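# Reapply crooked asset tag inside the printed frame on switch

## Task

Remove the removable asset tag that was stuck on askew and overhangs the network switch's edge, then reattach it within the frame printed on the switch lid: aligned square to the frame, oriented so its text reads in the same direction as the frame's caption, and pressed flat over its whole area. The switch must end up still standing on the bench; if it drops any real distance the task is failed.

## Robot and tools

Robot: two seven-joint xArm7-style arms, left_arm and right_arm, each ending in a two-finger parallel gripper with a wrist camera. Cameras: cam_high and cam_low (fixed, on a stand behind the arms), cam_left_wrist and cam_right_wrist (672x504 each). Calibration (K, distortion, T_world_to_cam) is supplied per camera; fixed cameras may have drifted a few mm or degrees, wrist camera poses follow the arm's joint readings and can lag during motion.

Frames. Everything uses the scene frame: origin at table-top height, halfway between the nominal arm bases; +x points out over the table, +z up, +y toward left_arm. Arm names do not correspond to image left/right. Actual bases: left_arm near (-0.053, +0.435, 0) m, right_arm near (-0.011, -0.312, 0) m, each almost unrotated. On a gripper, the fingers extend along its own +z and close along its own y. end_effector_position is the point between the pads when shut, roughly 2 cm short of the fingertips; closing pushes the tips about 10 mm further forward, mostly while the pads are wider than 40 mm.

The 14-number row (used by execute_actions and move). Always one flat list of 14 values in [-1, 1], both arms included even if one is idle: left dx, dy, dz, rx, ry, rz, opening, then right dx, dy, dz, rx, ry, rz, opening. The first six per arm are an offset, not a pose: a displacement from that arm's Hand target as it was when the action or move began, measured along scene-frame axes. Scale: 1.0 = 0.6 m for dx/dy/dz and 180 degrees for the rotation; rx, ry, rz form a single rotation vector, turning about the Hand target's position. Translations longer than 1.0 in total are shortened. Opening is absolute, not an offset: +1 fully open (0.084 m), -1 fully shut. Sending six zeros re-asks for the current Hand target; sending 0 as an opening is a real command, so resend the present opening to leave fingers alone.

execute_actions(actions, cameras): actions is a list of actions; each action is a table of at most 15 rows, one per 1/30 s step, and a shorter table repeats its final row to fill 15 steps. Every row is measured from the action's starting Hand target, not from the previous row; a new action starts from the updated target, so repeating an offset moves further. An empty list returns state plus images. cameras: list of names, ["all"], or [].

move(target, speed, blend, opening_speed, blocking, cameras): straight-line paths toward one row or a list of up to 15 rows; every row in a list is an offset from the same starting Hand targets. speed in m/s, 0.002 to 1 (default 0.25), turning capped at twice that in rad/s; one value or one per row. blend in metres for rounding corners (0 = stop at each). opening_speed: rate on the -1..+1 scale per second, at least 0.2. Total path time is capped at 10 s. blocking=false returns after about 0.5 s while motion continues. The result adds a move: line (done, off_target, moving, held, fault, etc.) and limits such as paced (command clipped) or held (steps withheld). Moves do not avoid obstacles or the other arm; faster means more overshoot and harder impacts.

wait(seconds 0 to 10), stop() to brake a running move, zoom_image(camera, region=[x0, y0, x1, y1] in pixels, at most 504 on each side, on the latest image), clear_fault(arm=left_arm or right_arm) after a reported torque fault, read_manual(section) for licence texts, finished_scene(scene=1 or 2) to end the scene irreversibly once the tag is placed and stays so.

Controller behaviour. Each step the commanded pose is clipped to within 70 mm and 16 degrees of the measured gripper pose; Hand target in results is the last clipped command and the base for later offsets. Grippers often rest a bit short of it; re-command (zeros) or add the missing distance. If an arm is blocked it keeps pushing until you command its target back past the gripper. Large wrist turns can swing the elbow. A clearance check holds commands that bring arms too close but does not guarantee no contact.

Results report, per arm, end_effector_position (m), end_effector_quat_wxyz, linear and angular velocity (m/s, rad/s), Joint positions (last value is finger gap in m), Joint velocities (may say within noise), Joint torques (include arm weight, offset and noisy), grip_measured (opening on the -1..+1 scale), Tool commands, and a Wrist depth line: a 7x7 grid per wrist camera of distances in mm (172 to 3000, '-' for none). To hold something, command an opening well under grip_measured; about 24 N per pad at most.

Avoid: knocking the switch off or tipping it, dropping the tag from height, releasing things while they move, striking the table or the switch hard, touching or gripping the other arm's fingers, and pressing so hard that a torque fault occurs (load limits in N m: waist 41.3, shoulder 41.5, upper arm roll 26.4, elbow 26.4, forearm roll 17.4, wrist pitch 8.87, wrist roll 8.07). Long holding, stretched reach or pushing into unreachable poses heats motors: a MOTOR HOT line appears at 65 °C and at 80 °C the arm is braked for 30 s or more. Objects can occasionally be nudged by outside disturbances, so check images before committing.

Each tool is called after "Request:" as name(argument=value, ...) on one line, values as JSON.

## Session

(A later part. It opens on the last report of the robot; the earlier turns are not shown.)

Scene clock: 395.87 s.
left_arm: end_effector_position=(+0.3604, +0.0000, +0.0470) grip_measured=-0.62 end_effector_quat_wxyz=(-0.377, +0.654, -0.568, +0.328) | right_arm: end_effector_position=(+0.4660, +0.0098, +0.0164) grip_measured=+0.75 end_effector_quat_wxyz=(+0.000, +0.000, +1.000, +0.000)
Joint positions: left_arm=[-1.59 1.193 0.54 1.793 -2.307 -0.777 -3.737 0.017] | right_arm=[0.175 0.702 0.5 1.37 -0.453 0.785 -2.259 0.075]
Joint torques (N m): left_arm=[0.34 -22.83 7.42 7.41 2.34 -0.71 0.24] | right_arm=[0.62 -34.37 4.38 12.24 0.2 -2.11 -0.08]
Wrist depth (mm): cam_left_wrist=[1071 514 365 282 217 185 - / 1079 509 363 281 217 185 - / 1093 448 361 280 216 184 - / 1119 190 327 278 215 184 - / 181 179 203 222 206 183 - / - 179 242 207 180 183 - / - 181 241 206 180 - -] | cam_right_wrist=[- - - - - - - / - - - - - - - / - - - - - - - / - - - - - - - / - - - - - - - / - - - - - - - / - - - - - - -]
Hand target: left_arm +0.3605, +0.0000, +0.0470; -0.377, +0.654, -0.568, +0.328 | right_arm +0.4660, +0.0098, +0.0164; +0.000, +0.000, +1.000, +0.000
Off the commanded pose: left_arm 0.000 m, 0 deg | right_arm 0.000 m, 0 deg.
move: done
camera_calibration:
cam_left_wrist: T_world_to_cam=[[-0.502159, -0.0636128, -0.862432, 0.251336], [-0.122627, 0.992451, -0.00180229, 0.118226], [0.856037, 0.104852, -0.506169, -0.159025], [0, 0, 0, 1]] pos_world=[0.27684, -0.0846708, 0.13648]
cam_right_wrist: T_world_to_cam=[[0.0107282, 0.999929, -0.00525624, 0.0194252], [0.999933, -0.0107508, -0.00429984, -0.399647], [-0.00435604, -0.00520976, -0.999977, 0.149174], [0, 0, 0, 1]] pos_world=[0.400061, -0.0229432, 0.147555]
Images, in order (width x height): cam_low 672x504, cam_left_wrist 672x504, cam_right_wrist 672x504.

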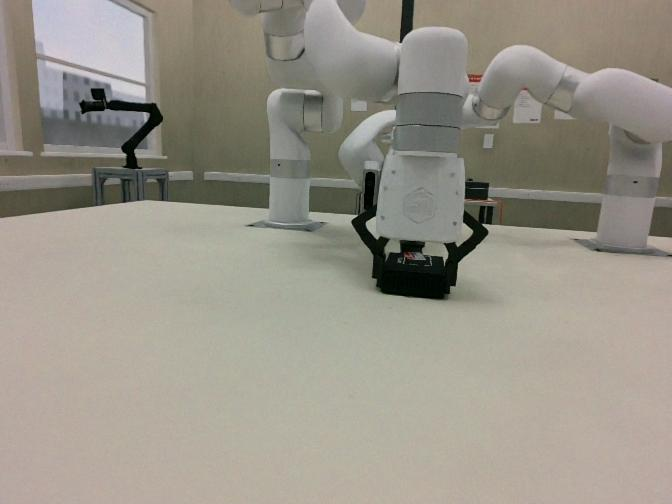

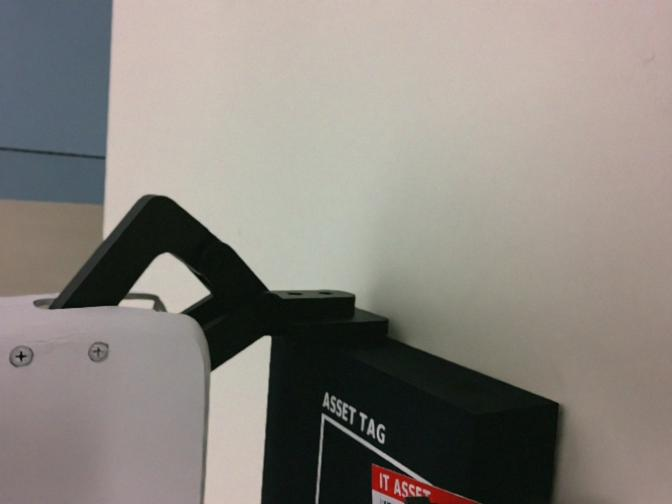

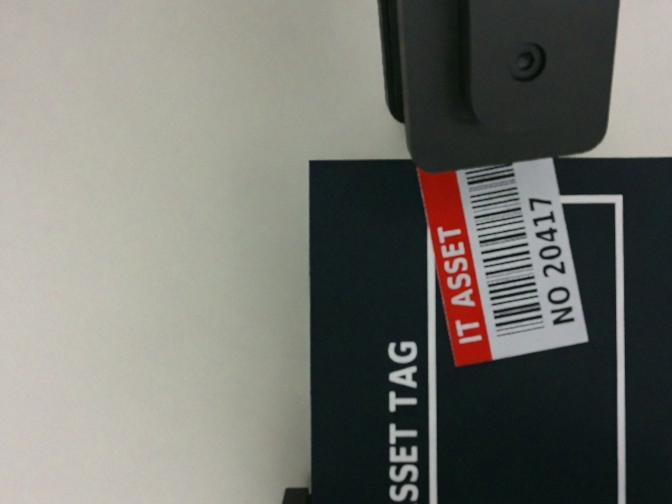

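Request:
move(target=[[0.0017,-0.0033,0,0,0,0,-0.6,0,0,0,0,0,0,0.45],[0.0017,-0.0033,0,0,0,0,-1,0,0,0,0,0,0,0.45]], speed=0.04, opening_speed=0.4, cameras=["cam_left_wrist","cam_right_wrist","cam_low"])

Request:
zoom_image(camera="cam_low", region=[360, 220, 460, 310])

Scene clock: 415.23 s.
left_arm: end_effector_position=(+0.3615, -0.0020, +0.0470) grip_measured=-1.00 end_effector_quat_wxyz=(-0.377, +0.654, -0.568, +0.328) | right_arm: end_effector_position=(+0.4661, +0.0098, +0.0164) grip_measured=+0.75 end_effector_quat_wxyz=(+0.000, +0.000, +1.000, +0.000)
Joint positions: left_arm=[-1.582 1.198 0.535 1.809 -2.308 -0.784 -3.729 0] | right_arm=[0.175 0.702 0.5 1.37 -0.453 0.785 -2.259 0.075]
Joint torques (N m): left_arm=[0.69 -23.26 8.4 7.08 1.59 -1.51 0.22] | right_arm=[1.6 -33.92 5.28 11.23 0.6 -1.41 0.02]
Wrist depth (mm): cam_left_wrist=[1072 513 364 282 217 185 - / 1082 509 362 281 216 185 - / 1093 506 360 279 216 184 - / - 190 327 278 215 183 - / 180 182 202 221 214 183 - / - 179 242 207 186 175 - / - 181 241 206 - - -] | cam_right_wrist=[- - - - - - - / - - - - - - - / - - - - - - - / - - - - - - - / - - - - - - - / - - - - - - - / - - - - - - -]
Hand target: left_arm +0.3615, -0.0020, +0.0470; -0.377, +0.654, -0.568, +0.328 | right_arm +0.4660, +0.0098, +0.0164; +0.000, +0.000, +1.000, +0.000
Off the commanded pose: left_arm 0.000 m, 0 deg | right_arm 0.000 m, 0 deg.
move: done
camera_calibration:
cam_left_wrist: T_world_to_cam=[[-0.502158, -0.0636195, -0.862432, 0.251767], [-0.12263, 0.992451, -0.00180813, 0.120248], [0.856037, 0.104852, -0.506169, -0.159768], [0, 0, 0, 1]] pos_world=[0.27794, -0.0865708, 0.13648]
cam_right_wrist: T_world_to_cam=[[0.0107297, 0.999929, -0.00515519, 0.0194097], [0.999933, -0.0107514, -0.00420092, -0.399662], [-0.00425605, -0.00510977, -0.999978, 0.149137], [0, 0, 0, 1]] pos_world=[0.400061, -0.0229432, 0.147555]
Images, in order (width x height): cam_low 672x504, cam_left_wrist 672x504, cam_right_wrist 672x504.

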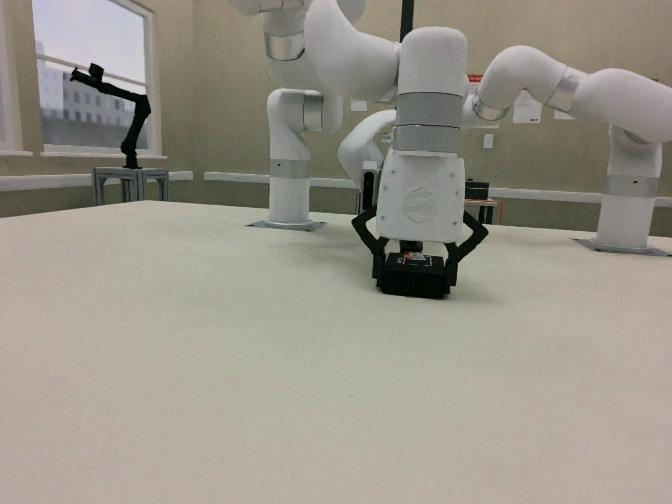

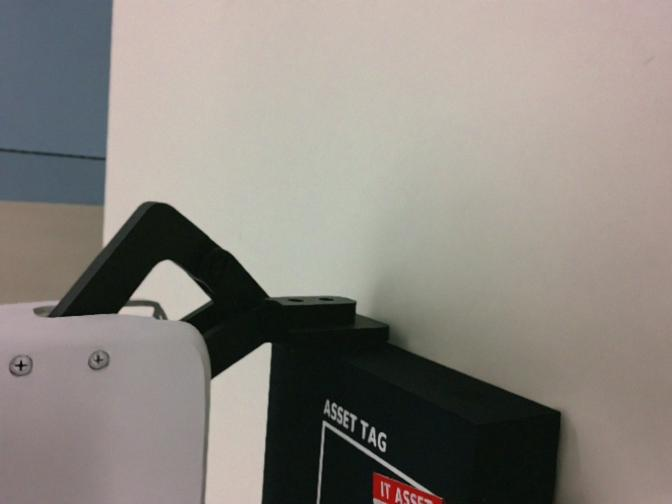

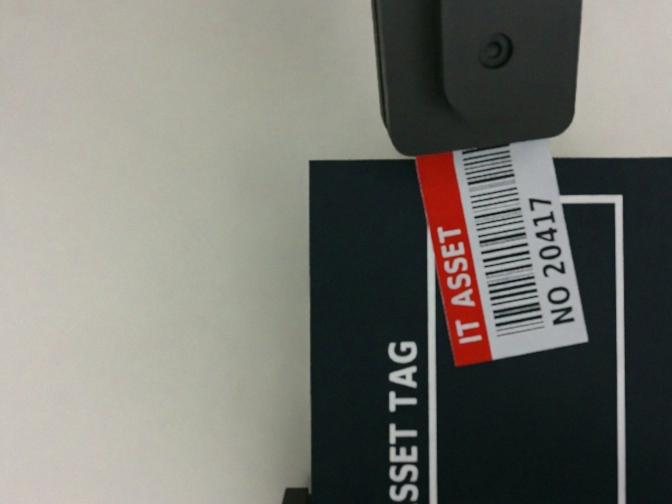

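Scaled by 5.040.

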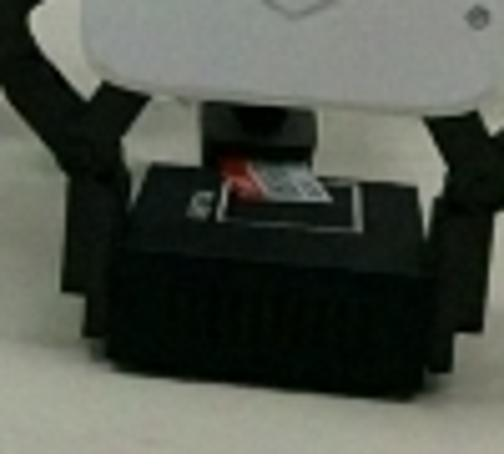

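Request:
move(target=[[0,0,0.0083,0,0,0,-1,0,0,0,0,0,0,0.45],[0.005,0.001,0.033,0,0,0,-1,0,0,0,0,0,0,0.45]], speed=0.03, blend=0.002, cameras=["cam_left_wrist","cam_right_wrist","cam_low"])

Request:
zoom_image(camera="cam_low", region=[360, 220, 460, 310])

Scene clock: 442.07 s.
left_arm: end_effector_position=(+0.3645, -0.0014, +0.0667) grip_measured=-1.00 end_effector_quat_wxyz=(-0.377, +0.654, -0.568, +0.328) | right_arm: end_effector_position=(+0.4661, +0.0099, +0.0165) grip_measured=+0.75 end_effector_quat_wxyz=(+0.000, +0.000, +1.000, +0.000)
Joint positions: left_arm=[-1.578 1.151 0.538 1.792 -2.306 -0.791 -3.697 0] | right_arm=[0.175 0.702 0.5 1.37 -0.453 0.785 -2.259 0.075]
Joint torques (N m): left_arm=[-4.72 -28.33 7.91 9.89 3.38 -3.86 0.15] | right_arm=[2.41 -19.72 2.94 5.71 0.22 -0.19 0.14]
Wrist depth (mm): cam_left_wrist=[1079 589 420 303 251 214 179 / 1091 585 417 302 250 213 186 / 1103 580 380 301 249 212 185 / 1143 194 204 300 248 212 185 / 183 183 201 217 234 211 184 / - 178 191 252 191 192 184 / - 176 193 250 185 - 183] | cam_right_wrist=[- - - - - - - / - - - - - - - / - - - - - - - / - - - - - - - / - - - - - - - / - - - - - - - / - - - - - - -]
Hand target: left_arm +0.3645, -0.0014, +0.0668; -0.377, +0.654, -0.568, +0.328 | right_arm +0.4660, +0.0098, +0.0164; +0.000, +0.000, +1.000, +0.000
Off the commanded pose: left_arm 0.000 m, 0 deg | right_arm 0.000 m, 0 deg.
move: done
camera_calibration:
cam_left_wrist: T_world_to_cam=[[-0.502159, -0.0636128, -0.862432, 0.270302], [-0.122627, 0.992451, -0.00180229, 0.120054], [0.856037, 0.104852, -0.506169, -0.152427], [0, 0, 0, 1]] pos_world=[0.28094, -0.0859708, 0.15618]
cam_right_wrist: T_world_to_cam=[[0.0107313, 0.99993, -0.00505414, 0.0193931], [0.999934, -0.0107521, -0.004102, -0.399776], [-0.00415605, -0.00500978, -0.999979, 0.1491], [0, 0, 0, 1]] pos_world=[0.400161, -0.0229432, 0.147555]
Images, in order (width x height): cam_low 672x504, cam_left_wrist 672x504, cam_right_wrist 672x504.

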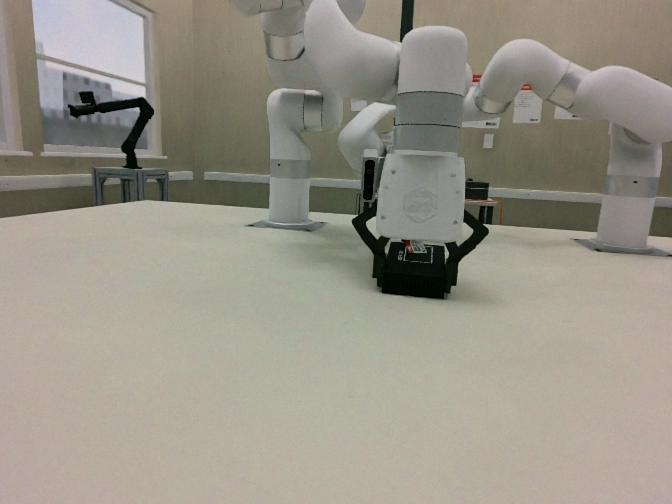

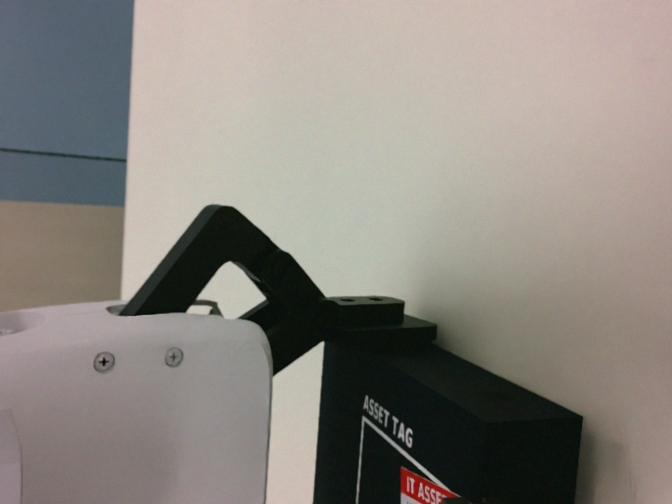

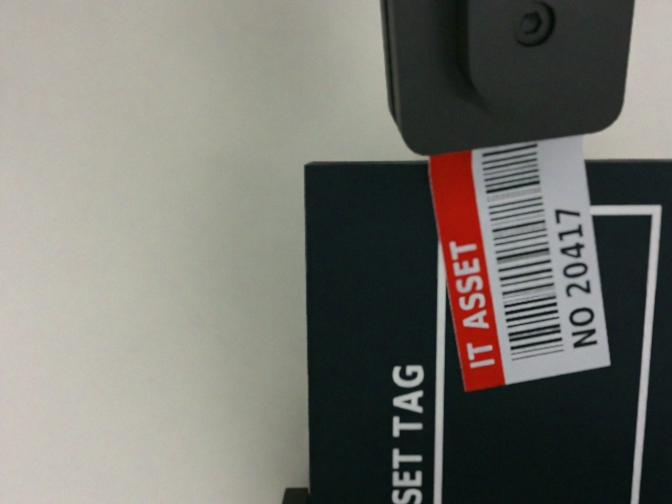

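Scaled by 5.040.

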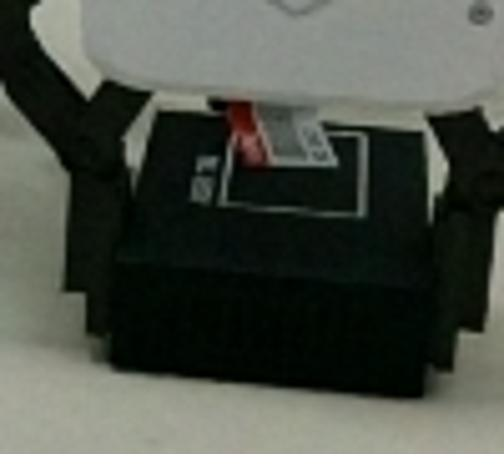

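Request:
move(target=[[0.002,0,-0.018,0,0,0,-1,0,0,0,0,0,0,0.1],[0.025,0.004,-0.015,0,0,0,-1,0,0,0,0,0,0,0.1]], speed=0.03, blend=0.002, cameras=["cam_right_wrist","cam_low"])

Request:
zoom_image(camera="cam_low", region=[360, 220, 460, 310])

Scene clock: 462.13 s.
left_arm: end_effector_position=(+0.3795, +0.0010, +0.0579) grip_measured=-1.00 end_effector_quat_wxyz=(-0.377, +0.654, -0.568, +0.328) | right_arm: end_effector_position=(+0.4659, +0.0099, +0.0163) grip_measured=+0.75 end_effector_quat_wxyz=(+0.000, +0.000, +1.000, +0.000)
Joint positions: left_arm=[-1.545 1.182 0.536 1.825 -2.301 -0.774 -3.694 0] | right_arm=[0.175 0.702 0.501 1.37 -0.453 0.785 -2.259 0.075]
Joint torques (N m): left_arm=[0.25 -23.46 7.24 7.87 2.17 -0.85 0.27] | right_arm=[-0.34 -34.34 4.61 12.45 -0.08 -2.29 0.34]
Wrist depth (mm): cam_left_wrist=[1069 554 396 306 236 201 175 / 1082 552 393 305 235 200 175 / 1093 548 391 304 235 200 174 / 1112 175 185 303 234 199 174 / - 173 185 195 212 199 174 / - - - 228 188 187 - / - - 177 227 187 - -] | cam_right_wrist=[- - - - - - - / - - - - - - - / - - - - - - - / - - - - - - - / - - - - - - - / - - - - - - - / - - - - - - -]
Hand target: left_arm +0.3795, +0.0010, +0.0578; -0.377, +0.654, -0.568, +0.328 | right_arm +0.4660, +0.0098, +0.0164; +0.000, +0.000, +1.000, +0.000
Off the commanded pose: left_arm 0.000 m, 0 deg | right_arm 0.000 m, 0 deg.
move: done; blend cut to 0 m at target 1
camera_calibration:
cam_right_wrist: T_world_to_cam=[[0.0105239, 0.99993, -0.00545832, 0.019537], [0.999933, -0.0105496, -0.0046993, -0.399484], [-0.00475655, -0.0054085, -0.999974, 0.149229], [0, 0, 0, 1]] pos_world=[0.399962, -0.0229429, 0.147454]
Images, in order (width x height): cam_low 672x504, cam_right_wrist 672x504.

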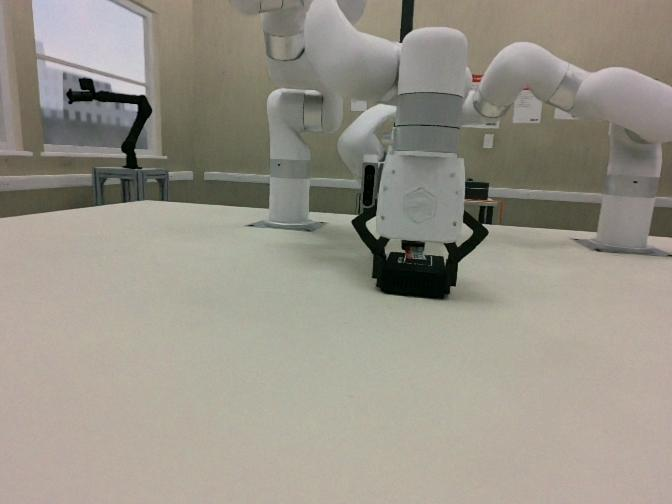

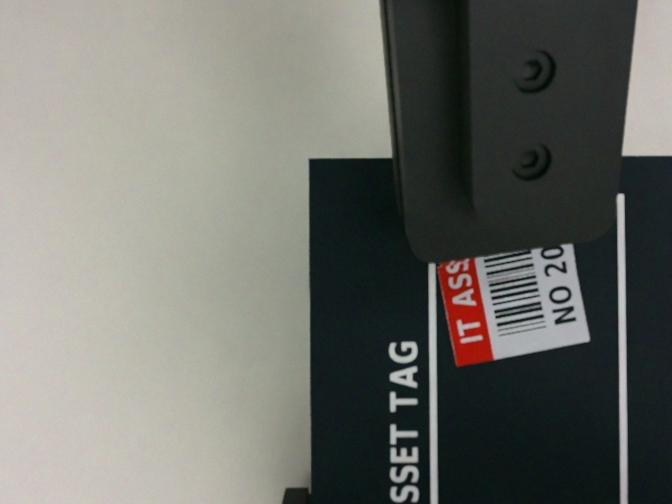

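Scaled by 5.040.

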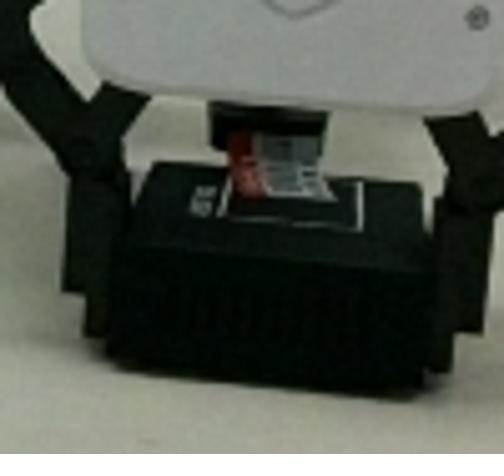

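Request:
move(target=[[0.020,0.003,0.004,0,0,0,-1,0,0,0,0,0,0,0.1],[0.025,0.004,0.025,0,0,0,-1,0,0,0,0,0,0,0.1]], speed=0.03, blend=0.002, cameras=["cam_right_wrist","cam_low"])

Request:
zoom_image(camera="cam_low", region=[360, 220, 460, 310])

Scene clock: 481.30 s.
left_arm: end_effector_position=(+0.3945, +0.0034, +0.0728) grip_measured=-1.00 end_effector_quat_wxyz=(-0.377, +0.654, -0.568, +0.328) | right_arm: end_effector_position=(+0.4660, +0.0098, +0.0164) grip_measured=+0.75 end_effector_quat_wxyz=(+0.000, +0.000, +1.000, +0.000)
Joint positions: left_arm=[-1.511 1.156 0.534 1.839 -2.295 -0.772 -3.651 0] | right_arm=[0.175 0.702 0.5 1.37 -0.453 0.785 -2.259 0.075]
Joint torques (N m): left_arm=[0.27 -24.13 7.04 7.58 2.55 -1.72 0.19] | right_arm=[0.48 -33.81 4.76 12.33 0.49 -1.28 0.25]
Wrist depth (mm): cam_left_wrist=[1058 616 438 317 262 223 187 / 1071 613 437 316 261 222 186 / 1079 607 434 314 260 222 186 / 1084 - - 181 259 221 185 / - - - 185 195 210 185 / - - - - 202 181 184 / - - - 227 202 172 -] | cam_right_wrist=[- - - - - - - / - - - - - - - / - - - - - - - / - - - - - - - / - - - - - - - / - - - - - - - / - - - - - - -]
Hand target: left_arm +0.3945, +0.0034, +0.0728; -0.377, +0.654, -0.568, +0.328 | right_arm +0.4660, +0.0098, +0.0164; +0.000, +0.000, +1.000, +0.000
Off the commanded pose: left_arm 0.000 m, 0 deg | right_arm 0.000 m, 0 deg.
move: done
camera_calibration:
cam_right_wrist: T_world_to_cam=[[0.0106292, 0.99993, -0.00515522, 0.0194498], [0.999934, -0.0106514, -0.0043017, -0.399645], [-0.00435631, -0.00510916, -0.999977, 0.149177], [0, 0, 0, 1]] pos_world=[0.400062, -0.0229431, 0.147555]
Images, in order (width x height): cam_low 672x504, cam_right_wrist 672x504.

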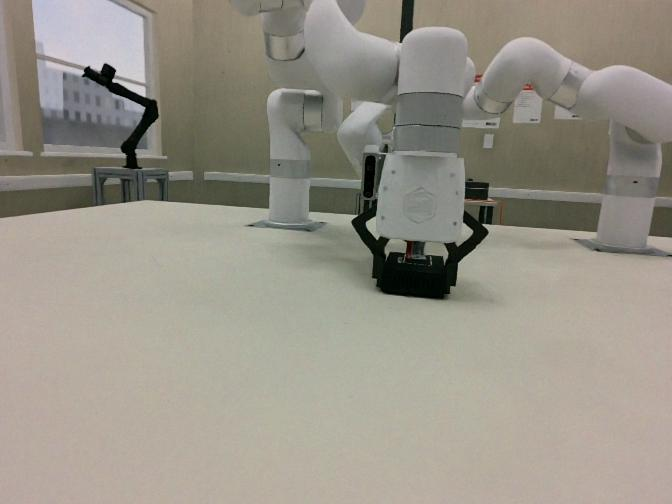

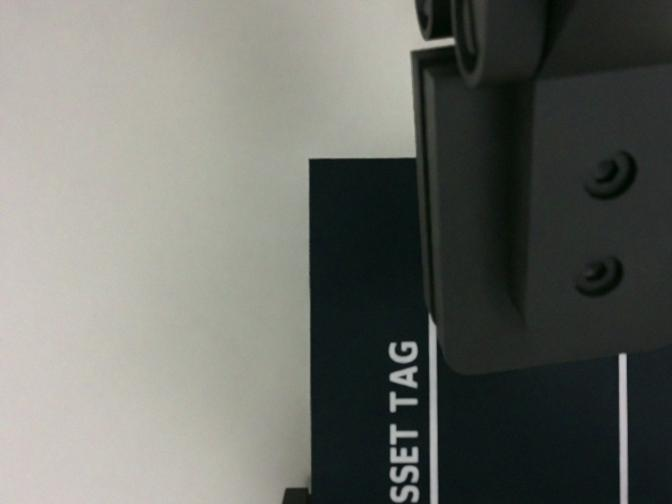

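Scaled by 5.040.

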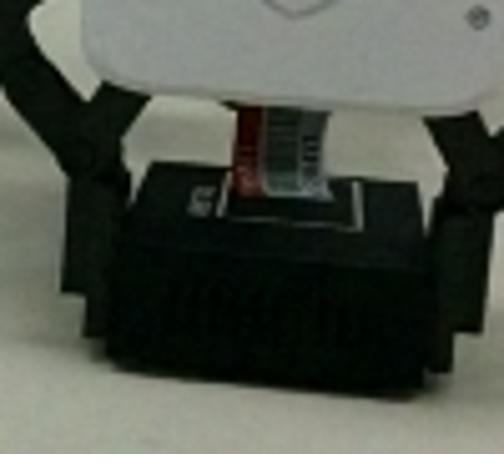

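Request:
move(target=[[-0.010,0,0.020,0,0,0,-1,0,0,0,0,0,0,0.1],[-0.045,-0.005,0.045,0,0,0,-1,0,0,0,0,0,0,0.1]], speed=0.04, blend=0.003, cameras=["cam_right_wrist","cam_low"])

Request:
zoom_image(camera="cam_low", region=[360, 200, 460, 310])

Scene clock: 493.33 s.
left_arm: end_effector_position=(+0.3676, +0.0004, +0.0998) grip_measured=-1.00 end_effector_quat_wxyz=(-0.377, +0.654, -0.568, +0.328) | right_arm: end_effector_position=(+0.4660, +0.0098, +0.0164) grip_measured=+0.75 end_effector_quat_wxyz=(+0.000, +0.000, +1.000, +0.000)
Joint positions: left_arm=[-1.575 1.072 0.541 1.765 -2.302 -0.807 -3.643 0] | right_arm=[0.175 0.702 0.5 1.37 -0.453 0.785 -2.259 0.075]
Joint torques (N m): left_arm=[-0.44 -23.6 7.9 7.53 1.32 -1.72 -0.07] | right_arm=[0.11 -34.29 4.97 12.42 0.14 -1.74 0.17]
Wrist depth (mm): cam_left_wrist=[1076 1114 517 374 308 251 220 / 1093 1136 515 371 307 250 219 / 1103 1134 511 369 306 249 219 / 1132 - 510 216 305 249 218 / 189 177 189 203 237 237 218 / - 174 185 199 248 212 185 / - 175 185 201 248 202 178] | cam_right_wrist=[- - - - - - - / - - - - - - - / - - - - - - - / - - - - - - - / - - - - - - - / - - - - - - - / - - - - - - -]
Hand target: left_arm +0.3675, +0.0004, +0.0998; -0.377, +0.654, -0.568, +0.328 | right_arm +0.4660, +0.0098, +0.0164; +0.000, +0.000, +1.000, +0.000
Off the commanded pose: left_arm 0.000 m, 0 deg | right_arm 0.000 m, 0 deg.
move: done
camera_calibration:
cam_right_wrist: T_world_to_cam=[[0.0107282, 0.999929, -0.00525624, 0.0194252], [0.999933, -0.0107508, -0.00429984, -0.399647], [-0.00435604, -0.00520976, -0.999977, 0.149174], [0, 0, 0, 1]] pos_world=[0.400061, -0.0229432, 0.147555]
Images, in order (width x height): cam_low 672x504, cam_right_wrist 672x504.

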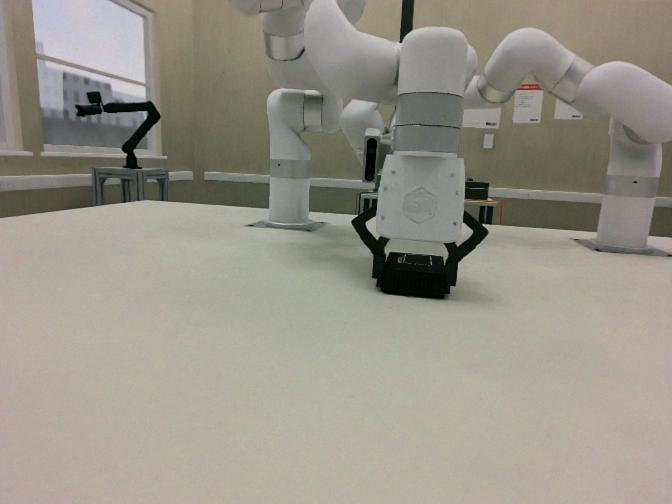

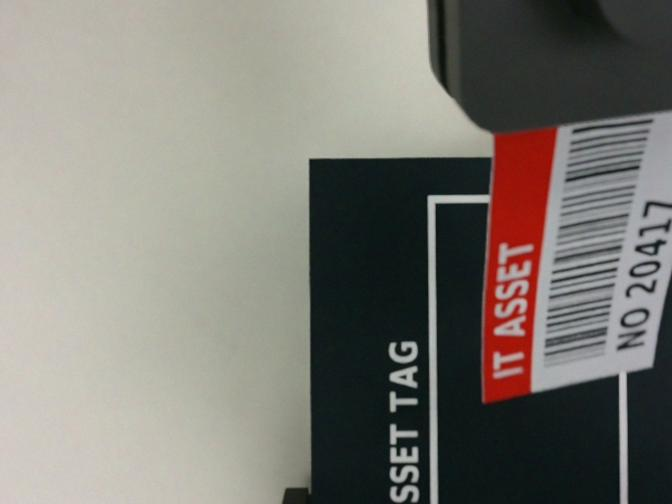

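Scaled by 4.582.

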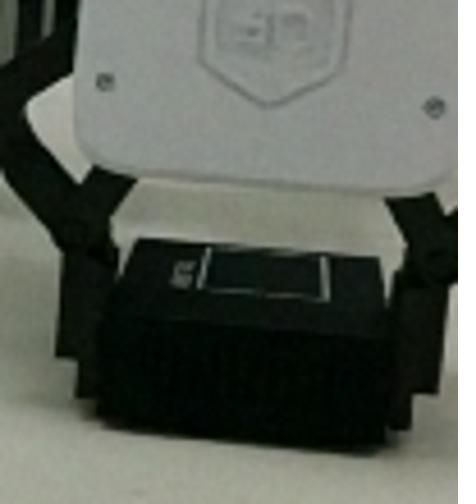

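Request:
move(target=[[0,0,0,0,0,0,-1,0,0,0,0,0,0,1]], opening_speed=0.6)

Request:
move(target=[[0,0,0,0,0,0,-1,0,0,0.19,0,0,0,1]], speed=0.1, cameras=["cam_right_wrist","cam_low"])

Request:
zoom_image(camera="cam_right_wrist", region=[300, 170, 560, 430])

Request:
zoom_image(camera="cam_low", region=[370, 190, 470, 310])

Scene clock: 505.40 s.
left_arm: end_effector_position=(+0.3675, +0.0004, +0.0998) grip_measured=-1.00 end_effector_quat_wxyz=(-0.377, +0.654, -0.568, +0.328) | right_arm: end_effector_position=(+0.4661, +0.0098, +0.0164) grip_measured=+1.00 end_effector_quat_wxyz=(+0.000, +0.000, +1.000, +0.000)
Joint positions: left_arm=[-1.575 1.072 0.541 1.765 -2.302 -0.807 -3.643 0] | right_arm=[0.175 0.702 0.5 1.37 -0.453 0.785 -2.259 0.084]
Joint torques (N m): left_arm=[-0.33 -23.44 7.92 7.44 1.44 -1.56 -0.14] | right_arm=[0.03 -31.51 4.15 11.33 0.17 -1.14 0.42]
Wrist depth (mm): cam_left_wrist=[1077 1121 517 374 308 251 220 / 1089 1134 514 371 308 250 219 / 1107 1147 511 369 306 250 219 / 1121 - 210 217 290 249 218 / 190 177 190 204 238 238 218 / - 174 185 199 251 214 187 / - 175 186 201 250 204 179] | cam_right_wrist=[- - - - - - - / - - - - - - - / - - - - - - - / - - - - - - - / - - - - - - - / - - - - - - - / - - - - - - -]
Hand target: left_arm +0.3675, +0.0004, +0.0998; -0.377, +0.654, -0.568, +0.328 | right_arm +0.4660, +0.0098, +0.0164; +0.000, +0.000, +1.000, +0.000
Off the commanded pose: left_arm 0.000 m, 0 deg | right_arm 0.000 m, 0 deg.
move: done

Scene clock: 507.07 s.
left_arm: end_effector_position=(+0.3675, +0.0004, +0.0998) grip_measured=-1.00 end_effector_quat_wxyz=(-0.377, +0.654, -0.568, +0.328) | right_arm: end_effector_position=(+0.4660, +0.0098, +0.1303) grip_measured=+1.00 end_effector_quat_wxyz=(+0.000, +0.000, +1.000, +0.000)
Joint positions: left_arm=[-1.575 1.072 0.541 1.765 -2.302 -0.807 -3.643 0] | right_arm=[0.121 0.513 0.587 1.427 -0.325 1.013 -2.339 0.084]
Joint torques (N m): left_arm=[-0.5 -23.52 7.82 7.7 1.75 -1.37 -0.07] | right_arm=[-0.86 -30.27 3.93 12.99 0.42 -0.79 -0.12]
Wrist depth (mm): cam_left_wrist=[1072 1112 517 374 308 251 220 / 1089 1136 514 372 307 250 219 / 1103 1139 512 370 306 250 219 / 1132 1180 508 369 305 249 218 / 1132 181 464 368 274 237 218 / 1160 1203 503 393 251 214 187 / 1174 698 501 391 250 204 179] | cam_right_wrist=[266 265 264 - - 263 263 / 265 264 265 - - 262 262 / 265 265 264 - - 262 262 / 264 264 264 232 191 262 262 / 265 264 263 232 231 262 261 / 264 264 263 231 231 261 261 / 265 264 263 231 231 261 261]
Hand target: left_arm +0.3675, +0.0004, +0.0998; -0.377, +0.654, -0.568, +0.328 | right_arm +0.4660, +0.0098, +0.1304; +0.000, +0.000, +1.000, +0.000
Off the commanded pose: left_arm 0.000 m, 0 deg | right_arm 0.000 m, 0 deg.
move: done
camera_calibration:
cam_right_wrist: T_world_to_cam=[[0.0107282, 0.999929, -0.00525624, 0.0200239], [0.999933, -0.0107508, -0.00429984, -0.399157], [-0.00435604, -0.00520976, -0.999977, 0.263072], [0, 0, 0, 1]] pos_world=[0.400061, -0.0229432, 0.261455]
Images, in order (width x height): cam_low 672x504, cam_right_wrist 672x504.

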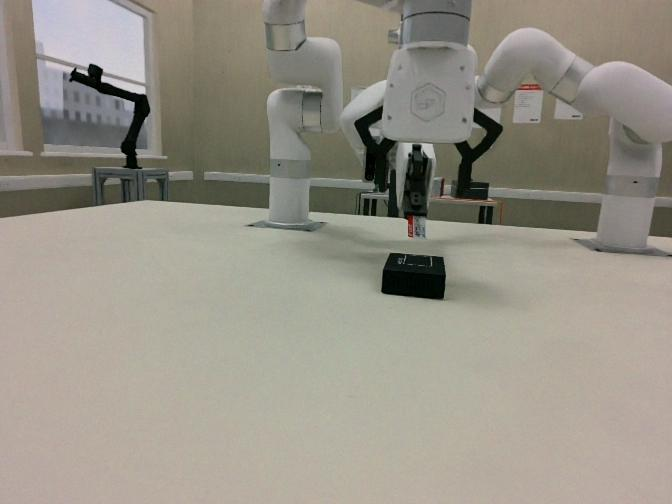

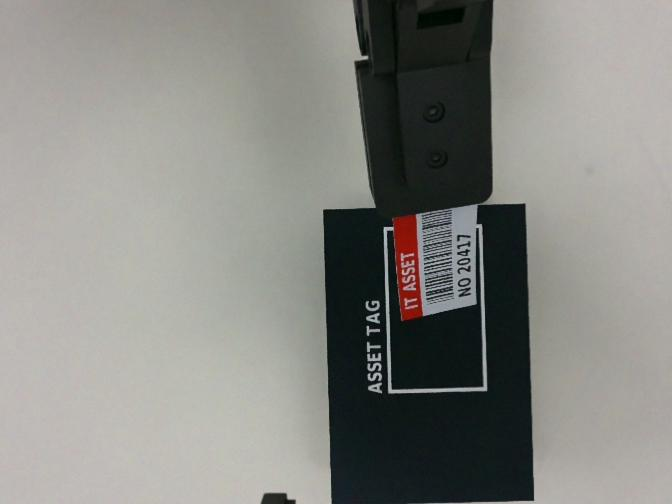

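Scaled by 1.938.

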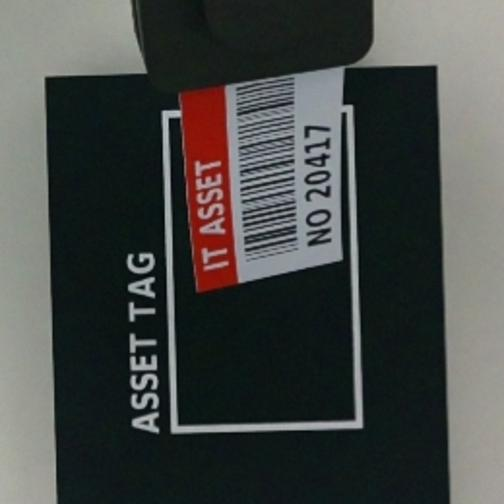

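Scaled by 4.200.

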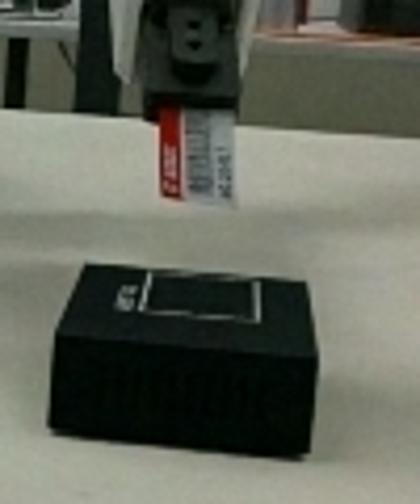

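Request:
move(target=[0,0,0,0.0306,0,-0.05,-1,0,0,0,0,0,0,-1], speed=0.1, cameras=["cam_right_wrist","cam_low"])

Request:
zoom_image(camera="cam_right_wrist", region=[300, 170, 560, 430])

Request:
zoom_image(camera="cam_low", region=[370, 190, 470, 310])

Scene clock: 539.73 s.
left_arm: end_effector_position=(+0.3675, +0.0004, +0.0998) grip_measured=-1.00 end_effector_quat_wxyz=(-0.381, +0.589, -0.632, +0.329) | right_arm: end_effector_position=(+0.4660, +0.0098, +0.1304) grip_measured=-1.00 end_effector_quat_wxyz=(+0.000, +0.000, +1.000, +0.000)
Joint positions: left_arm=[-1.666 1.025 0.608 1.588 -2.194 -0.663 -3.636 0] | right_arm=[0.121 0.513 0.587 1.427 -0.325 1.013 -2.339 0]
Joint torques (N m): left_arm=[-0.39 -21.97 8.95 7.1 2.31 -0.77 -0.01] | right_arm=[-0.45 -28.8 3.61 12.77 0.46 -0.9 -0.14]
Wrist depth (mm): cam_left_wrist=[1130 620 456 339 281 232 203 / 1134 643 468 344 285 235 206 / 1130 669 479 352 289 238 207 / 1123 1164 492 358 295 240 210 / 1121 1158 504 366 284 242 212 / 1134 1170 519 398 250 211 184 / 1100 673 486 406 252 206 179] | cam_right_wrist=[265 265 265 - - 263 262 / 266 265 264 - - 262 262 / 265 265 264 - 231 263 262 / 265 264 264 263 188 262 261 / 265 264 263 232 232 261 261 / 264 264 264 232 231 262 261 / 264 263 263 232 231 261 261]
Hand target: left_arm +0.3675, +0.0004, +0.0998; -0.381, +0.589, -0.632, +0.329 | right_arm +0.4660, +0.0098, +0.1304; +0.000, +0.000, +1.000, +0.000
Off the commanded pose: left_arm 0.000 m, 0 deg | right_arm 0.000 m, 0 deg.
move: done
camera_calibration:
cam_right_wrist: T_world_to_cam=[[0.0107282, 0.999929, -0.00525624, 0.0200244], [0.999933, -0.0107508, -0.00429984, -0.399157], [-0.00435604, -0.00520976, -0.999977, 0.263172], [0, 0, 0, 1]] pos_world=[0.400061, -0.0229432, 0.261555]
Images, in order (width x height): cam_low 672x504, cam_right_wrist 672x504.

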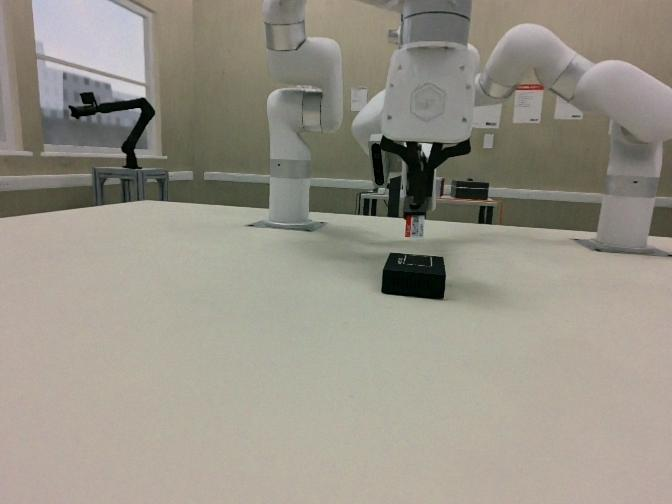

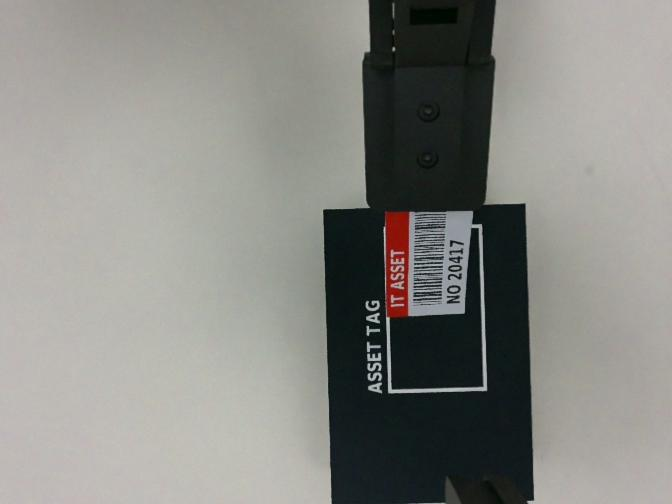

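Scaled by 1.938.

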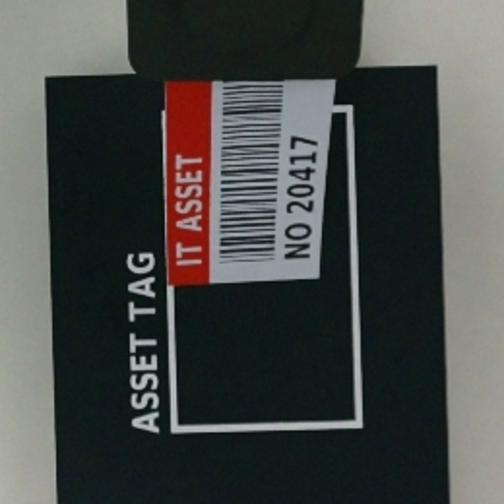

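Scaled by 4.200.

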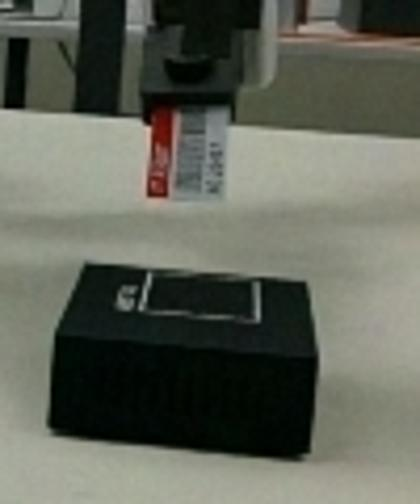

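Request:
move(target=[0.0427,0.0123,-0.0380,0.0083,0,-0.0083,-1,0,0,0,0,0,0,-1], speed=0.08, cameras=["cam_right_wrist","cam_low"])

Request:
zoom_image(camera="cam_right_wrist", region=[360, 220, 520, 400])

Request:
zoom_image(camera="cam_low", region=[370, 190, 470, 310])

Scene clock: 576.33 s.
left_arm: end_effector_position=(+0.3931, +0.0078, +0.0771) grip_measured=-1.00 end_effector_quat_wxyz=(+0.384, -0.575, +0.644, -0.326) | right_arm: end_effector_position=(+0.4660, +0.0098, +0.1304) grip_measured=-1.00 end_effector_quat_wxyz=(+0.000, +0.000, +1.000, +0.000)
Joint positions: left_arm=[-1.634 1.09 0.63 1.595 -2.158 -0.589 -3.661 0] | right_arm=[0.121 0.513 0.587 1.427 -0.325 1.013 -2.339 0]
Joint torques (N m): left_arm=[0.63 -21.34 9.44 7.11 2.22 -0.71 -0.24] | right_arm=[-0.15 -28.81 3.72 12.76 0.17 -0.91 -0.13]
Wrist depth (mm): cam_left_wrist=[1110 508 377 295 235 200 177 / 1105 531 389 304 240 205 180 / 1096 556 405 313 246 208 182 / 1096 578 415 303 251 213 180 / 1100 610 429 311 255 208 182 / 1100 1143 450 344 207 184 - / 1098 1130 467 358 211 181 -] | cam_right_wrist=[266 265 - - - - 262 / 265 265 265 - - 263 262 / 266 265 264 264 - 262 262 / 265 264 264 263 177 231 261 / 265 265 264 232 210 231 261 / 264 264 263 232 231 262 261 / 265 264 263 231 231 261 261]
Hand target: left_arm +0.3931, +0.0078, +0.0770; +0.384, -0.575, +0.644, -0.326 | right_arm +0.4660, +0.0098, +0.1304; +0.000, +0.000, +1.000, +0.000
Off the commanded pose: left_arm 0.000 m, 0 deg | right_arm 0.000 m, 0 deg.
move: done
camera_calibration:
cam_right_wrist: T_world_to_cam=[[0.0107282, 0.999929, -0.00525624, 0.0200244], [0.999933, -0.0107508, -0.00429984, -0.399157], [-0.00435604, -0.00520976, -0.999977, 0.263172], [0, 0, 0, 1]] pos_world=[0.400061, -0.0229432, 0.261555]
Images, in order (width x height): cam_low 672x504, cam_right_wrist 672x504.

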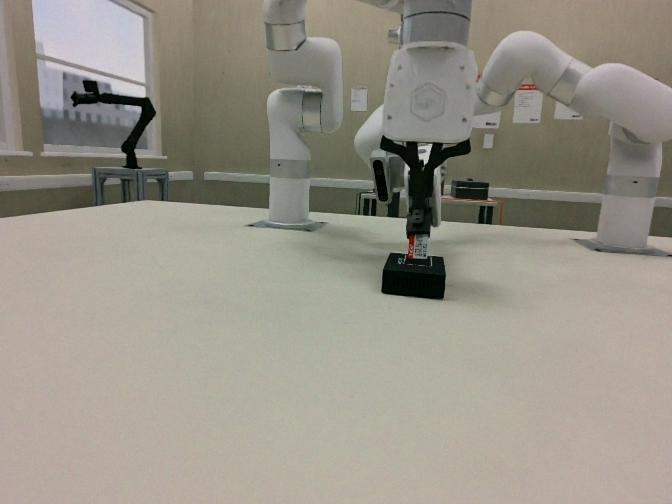

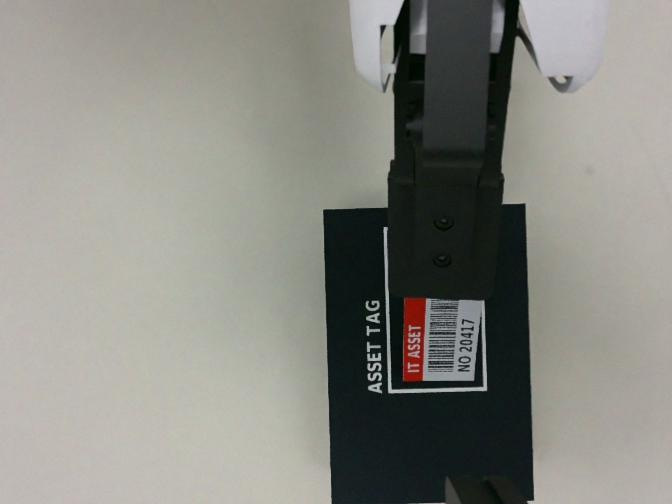

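Scaled by 2.800.

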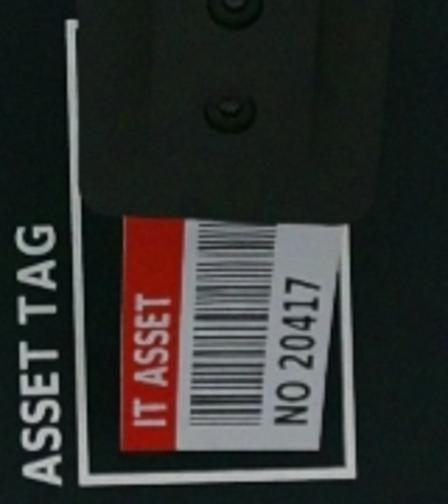

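Scaled by 4.200.

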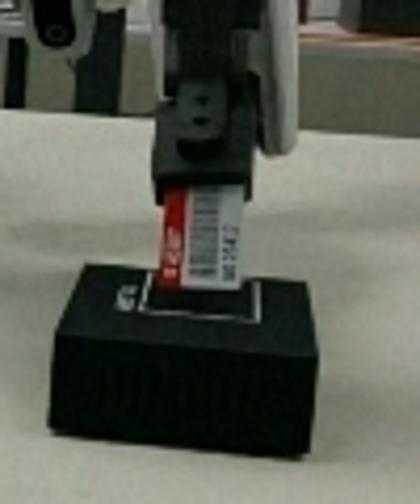

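Request:
move(target=[[0.0005, 0.0013, -0.0170, 0, 0, 0, -1, 0, 0, 0, 0, 0, 0, -1]], speed=0.04, cameras=["cam_right_wrist", "cam_low"])

Request:
zoom_image(camera="cam_right_wrist", region=[360, 220, 520, 400])

Request:
zoom_image(camera="cam_low", region=[370, 190, 470, 310])

Scene clock: 619.73 s.
left_arm: end_effector_position=(+0.3934, +0.0085, +0.0669) grip_measured=-1.00 end_effector_quat_wxyz=(+0.384, -0.575, +0.644, -0.326) | right_arm: end_effector_position=(+0.4660, +0.0098, +0.1304) grip_measured=-1.00 end_effector_quat_wxyz=(+0.000, +0.000, +1.000, +0.000)
Joint positions: left_arm=[-1.638 1.117 0.634 1.598 -2.157 -0.578 -3.684 0] | right_arm=[0.121 0.513 0.587 1.427 -0.325 1.013 -2.339 0]
Joint torques (N m): left_arm=[-0.37 -21.18 9.67 6.96 2.15 -0.82 -0.26] | right_arm=[0.39 -28.78 3.88 12.79 0.05 -0.97 -0.05]
Wrist depth (mm): cam_left_wrist=[1110 518 350 274 219 188 - / 1101 491 362 283 223 190 - / 1094 523 378 290 229 194 - / 1089 549 391 300 234 198 174 / 1091 564 410 292 237 193 - / 1100 606 419 216 189 - - / 1091 640 440 220 193 - -] | cam_right_wrist=[265 265 - - - - 262 / 265 265 264 - - 262 262 / 266 264 264 264 179 262 261 / 265 265 264 232 187 231 262 / 265 264 263 232 224 262 261 / 264 264 264 232 231 261 261 / 264 264 263 231 231 261 261]
Hand target: left_arm +0.3934, +0.0086, +0.0668; +0.384, -0.575, +0.644, -0.326 | right_arm +0.4660, +0.0098, +0.1304; +0.000, +0.000, +1.000, +0.000
Off the commanded pose: left_arm 0.000 m, 0 deg | right_arm 0.000 m, 0 deg.
move: done
camera_calibration:
cam_right_wrist: T_world_to_cam=[[0.0107282, 0.999929, -0.00525624, 0.0200244], [0.999933, -0.0107508, -0.00429984, -0.399157], [-0.00435604, -0.00520976, -0.999977, 0.263172], [0, 0, 0, 1]] pos_world=[0.400061, -0.0229432, 0.261555]
Images, in order (width x height): cam_low 672x504, cam_right_wrist 672x504.

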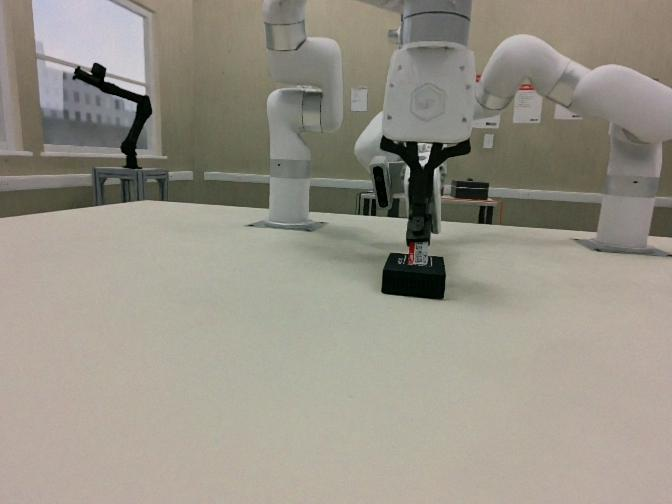

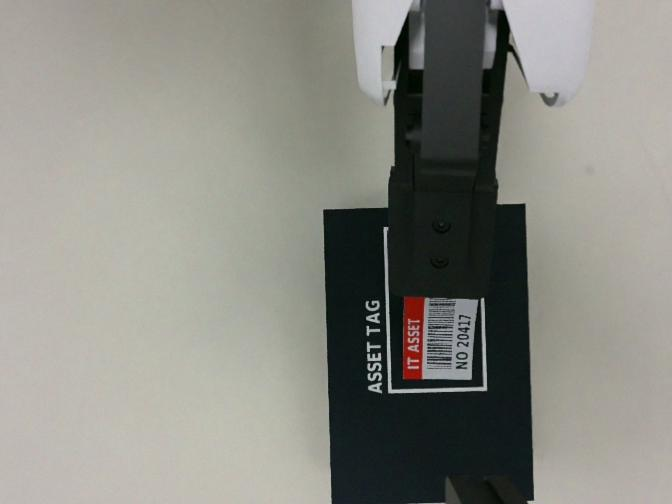

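Scaled by 2.800.

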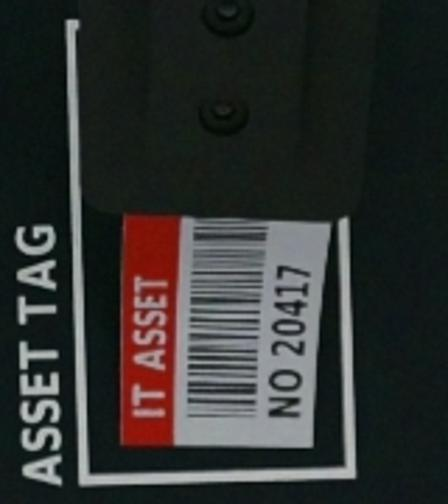

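Scaled by 4.200.

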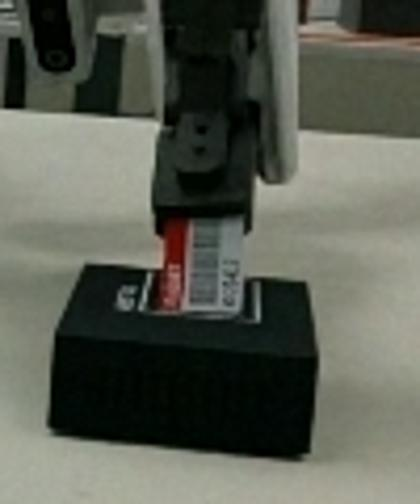

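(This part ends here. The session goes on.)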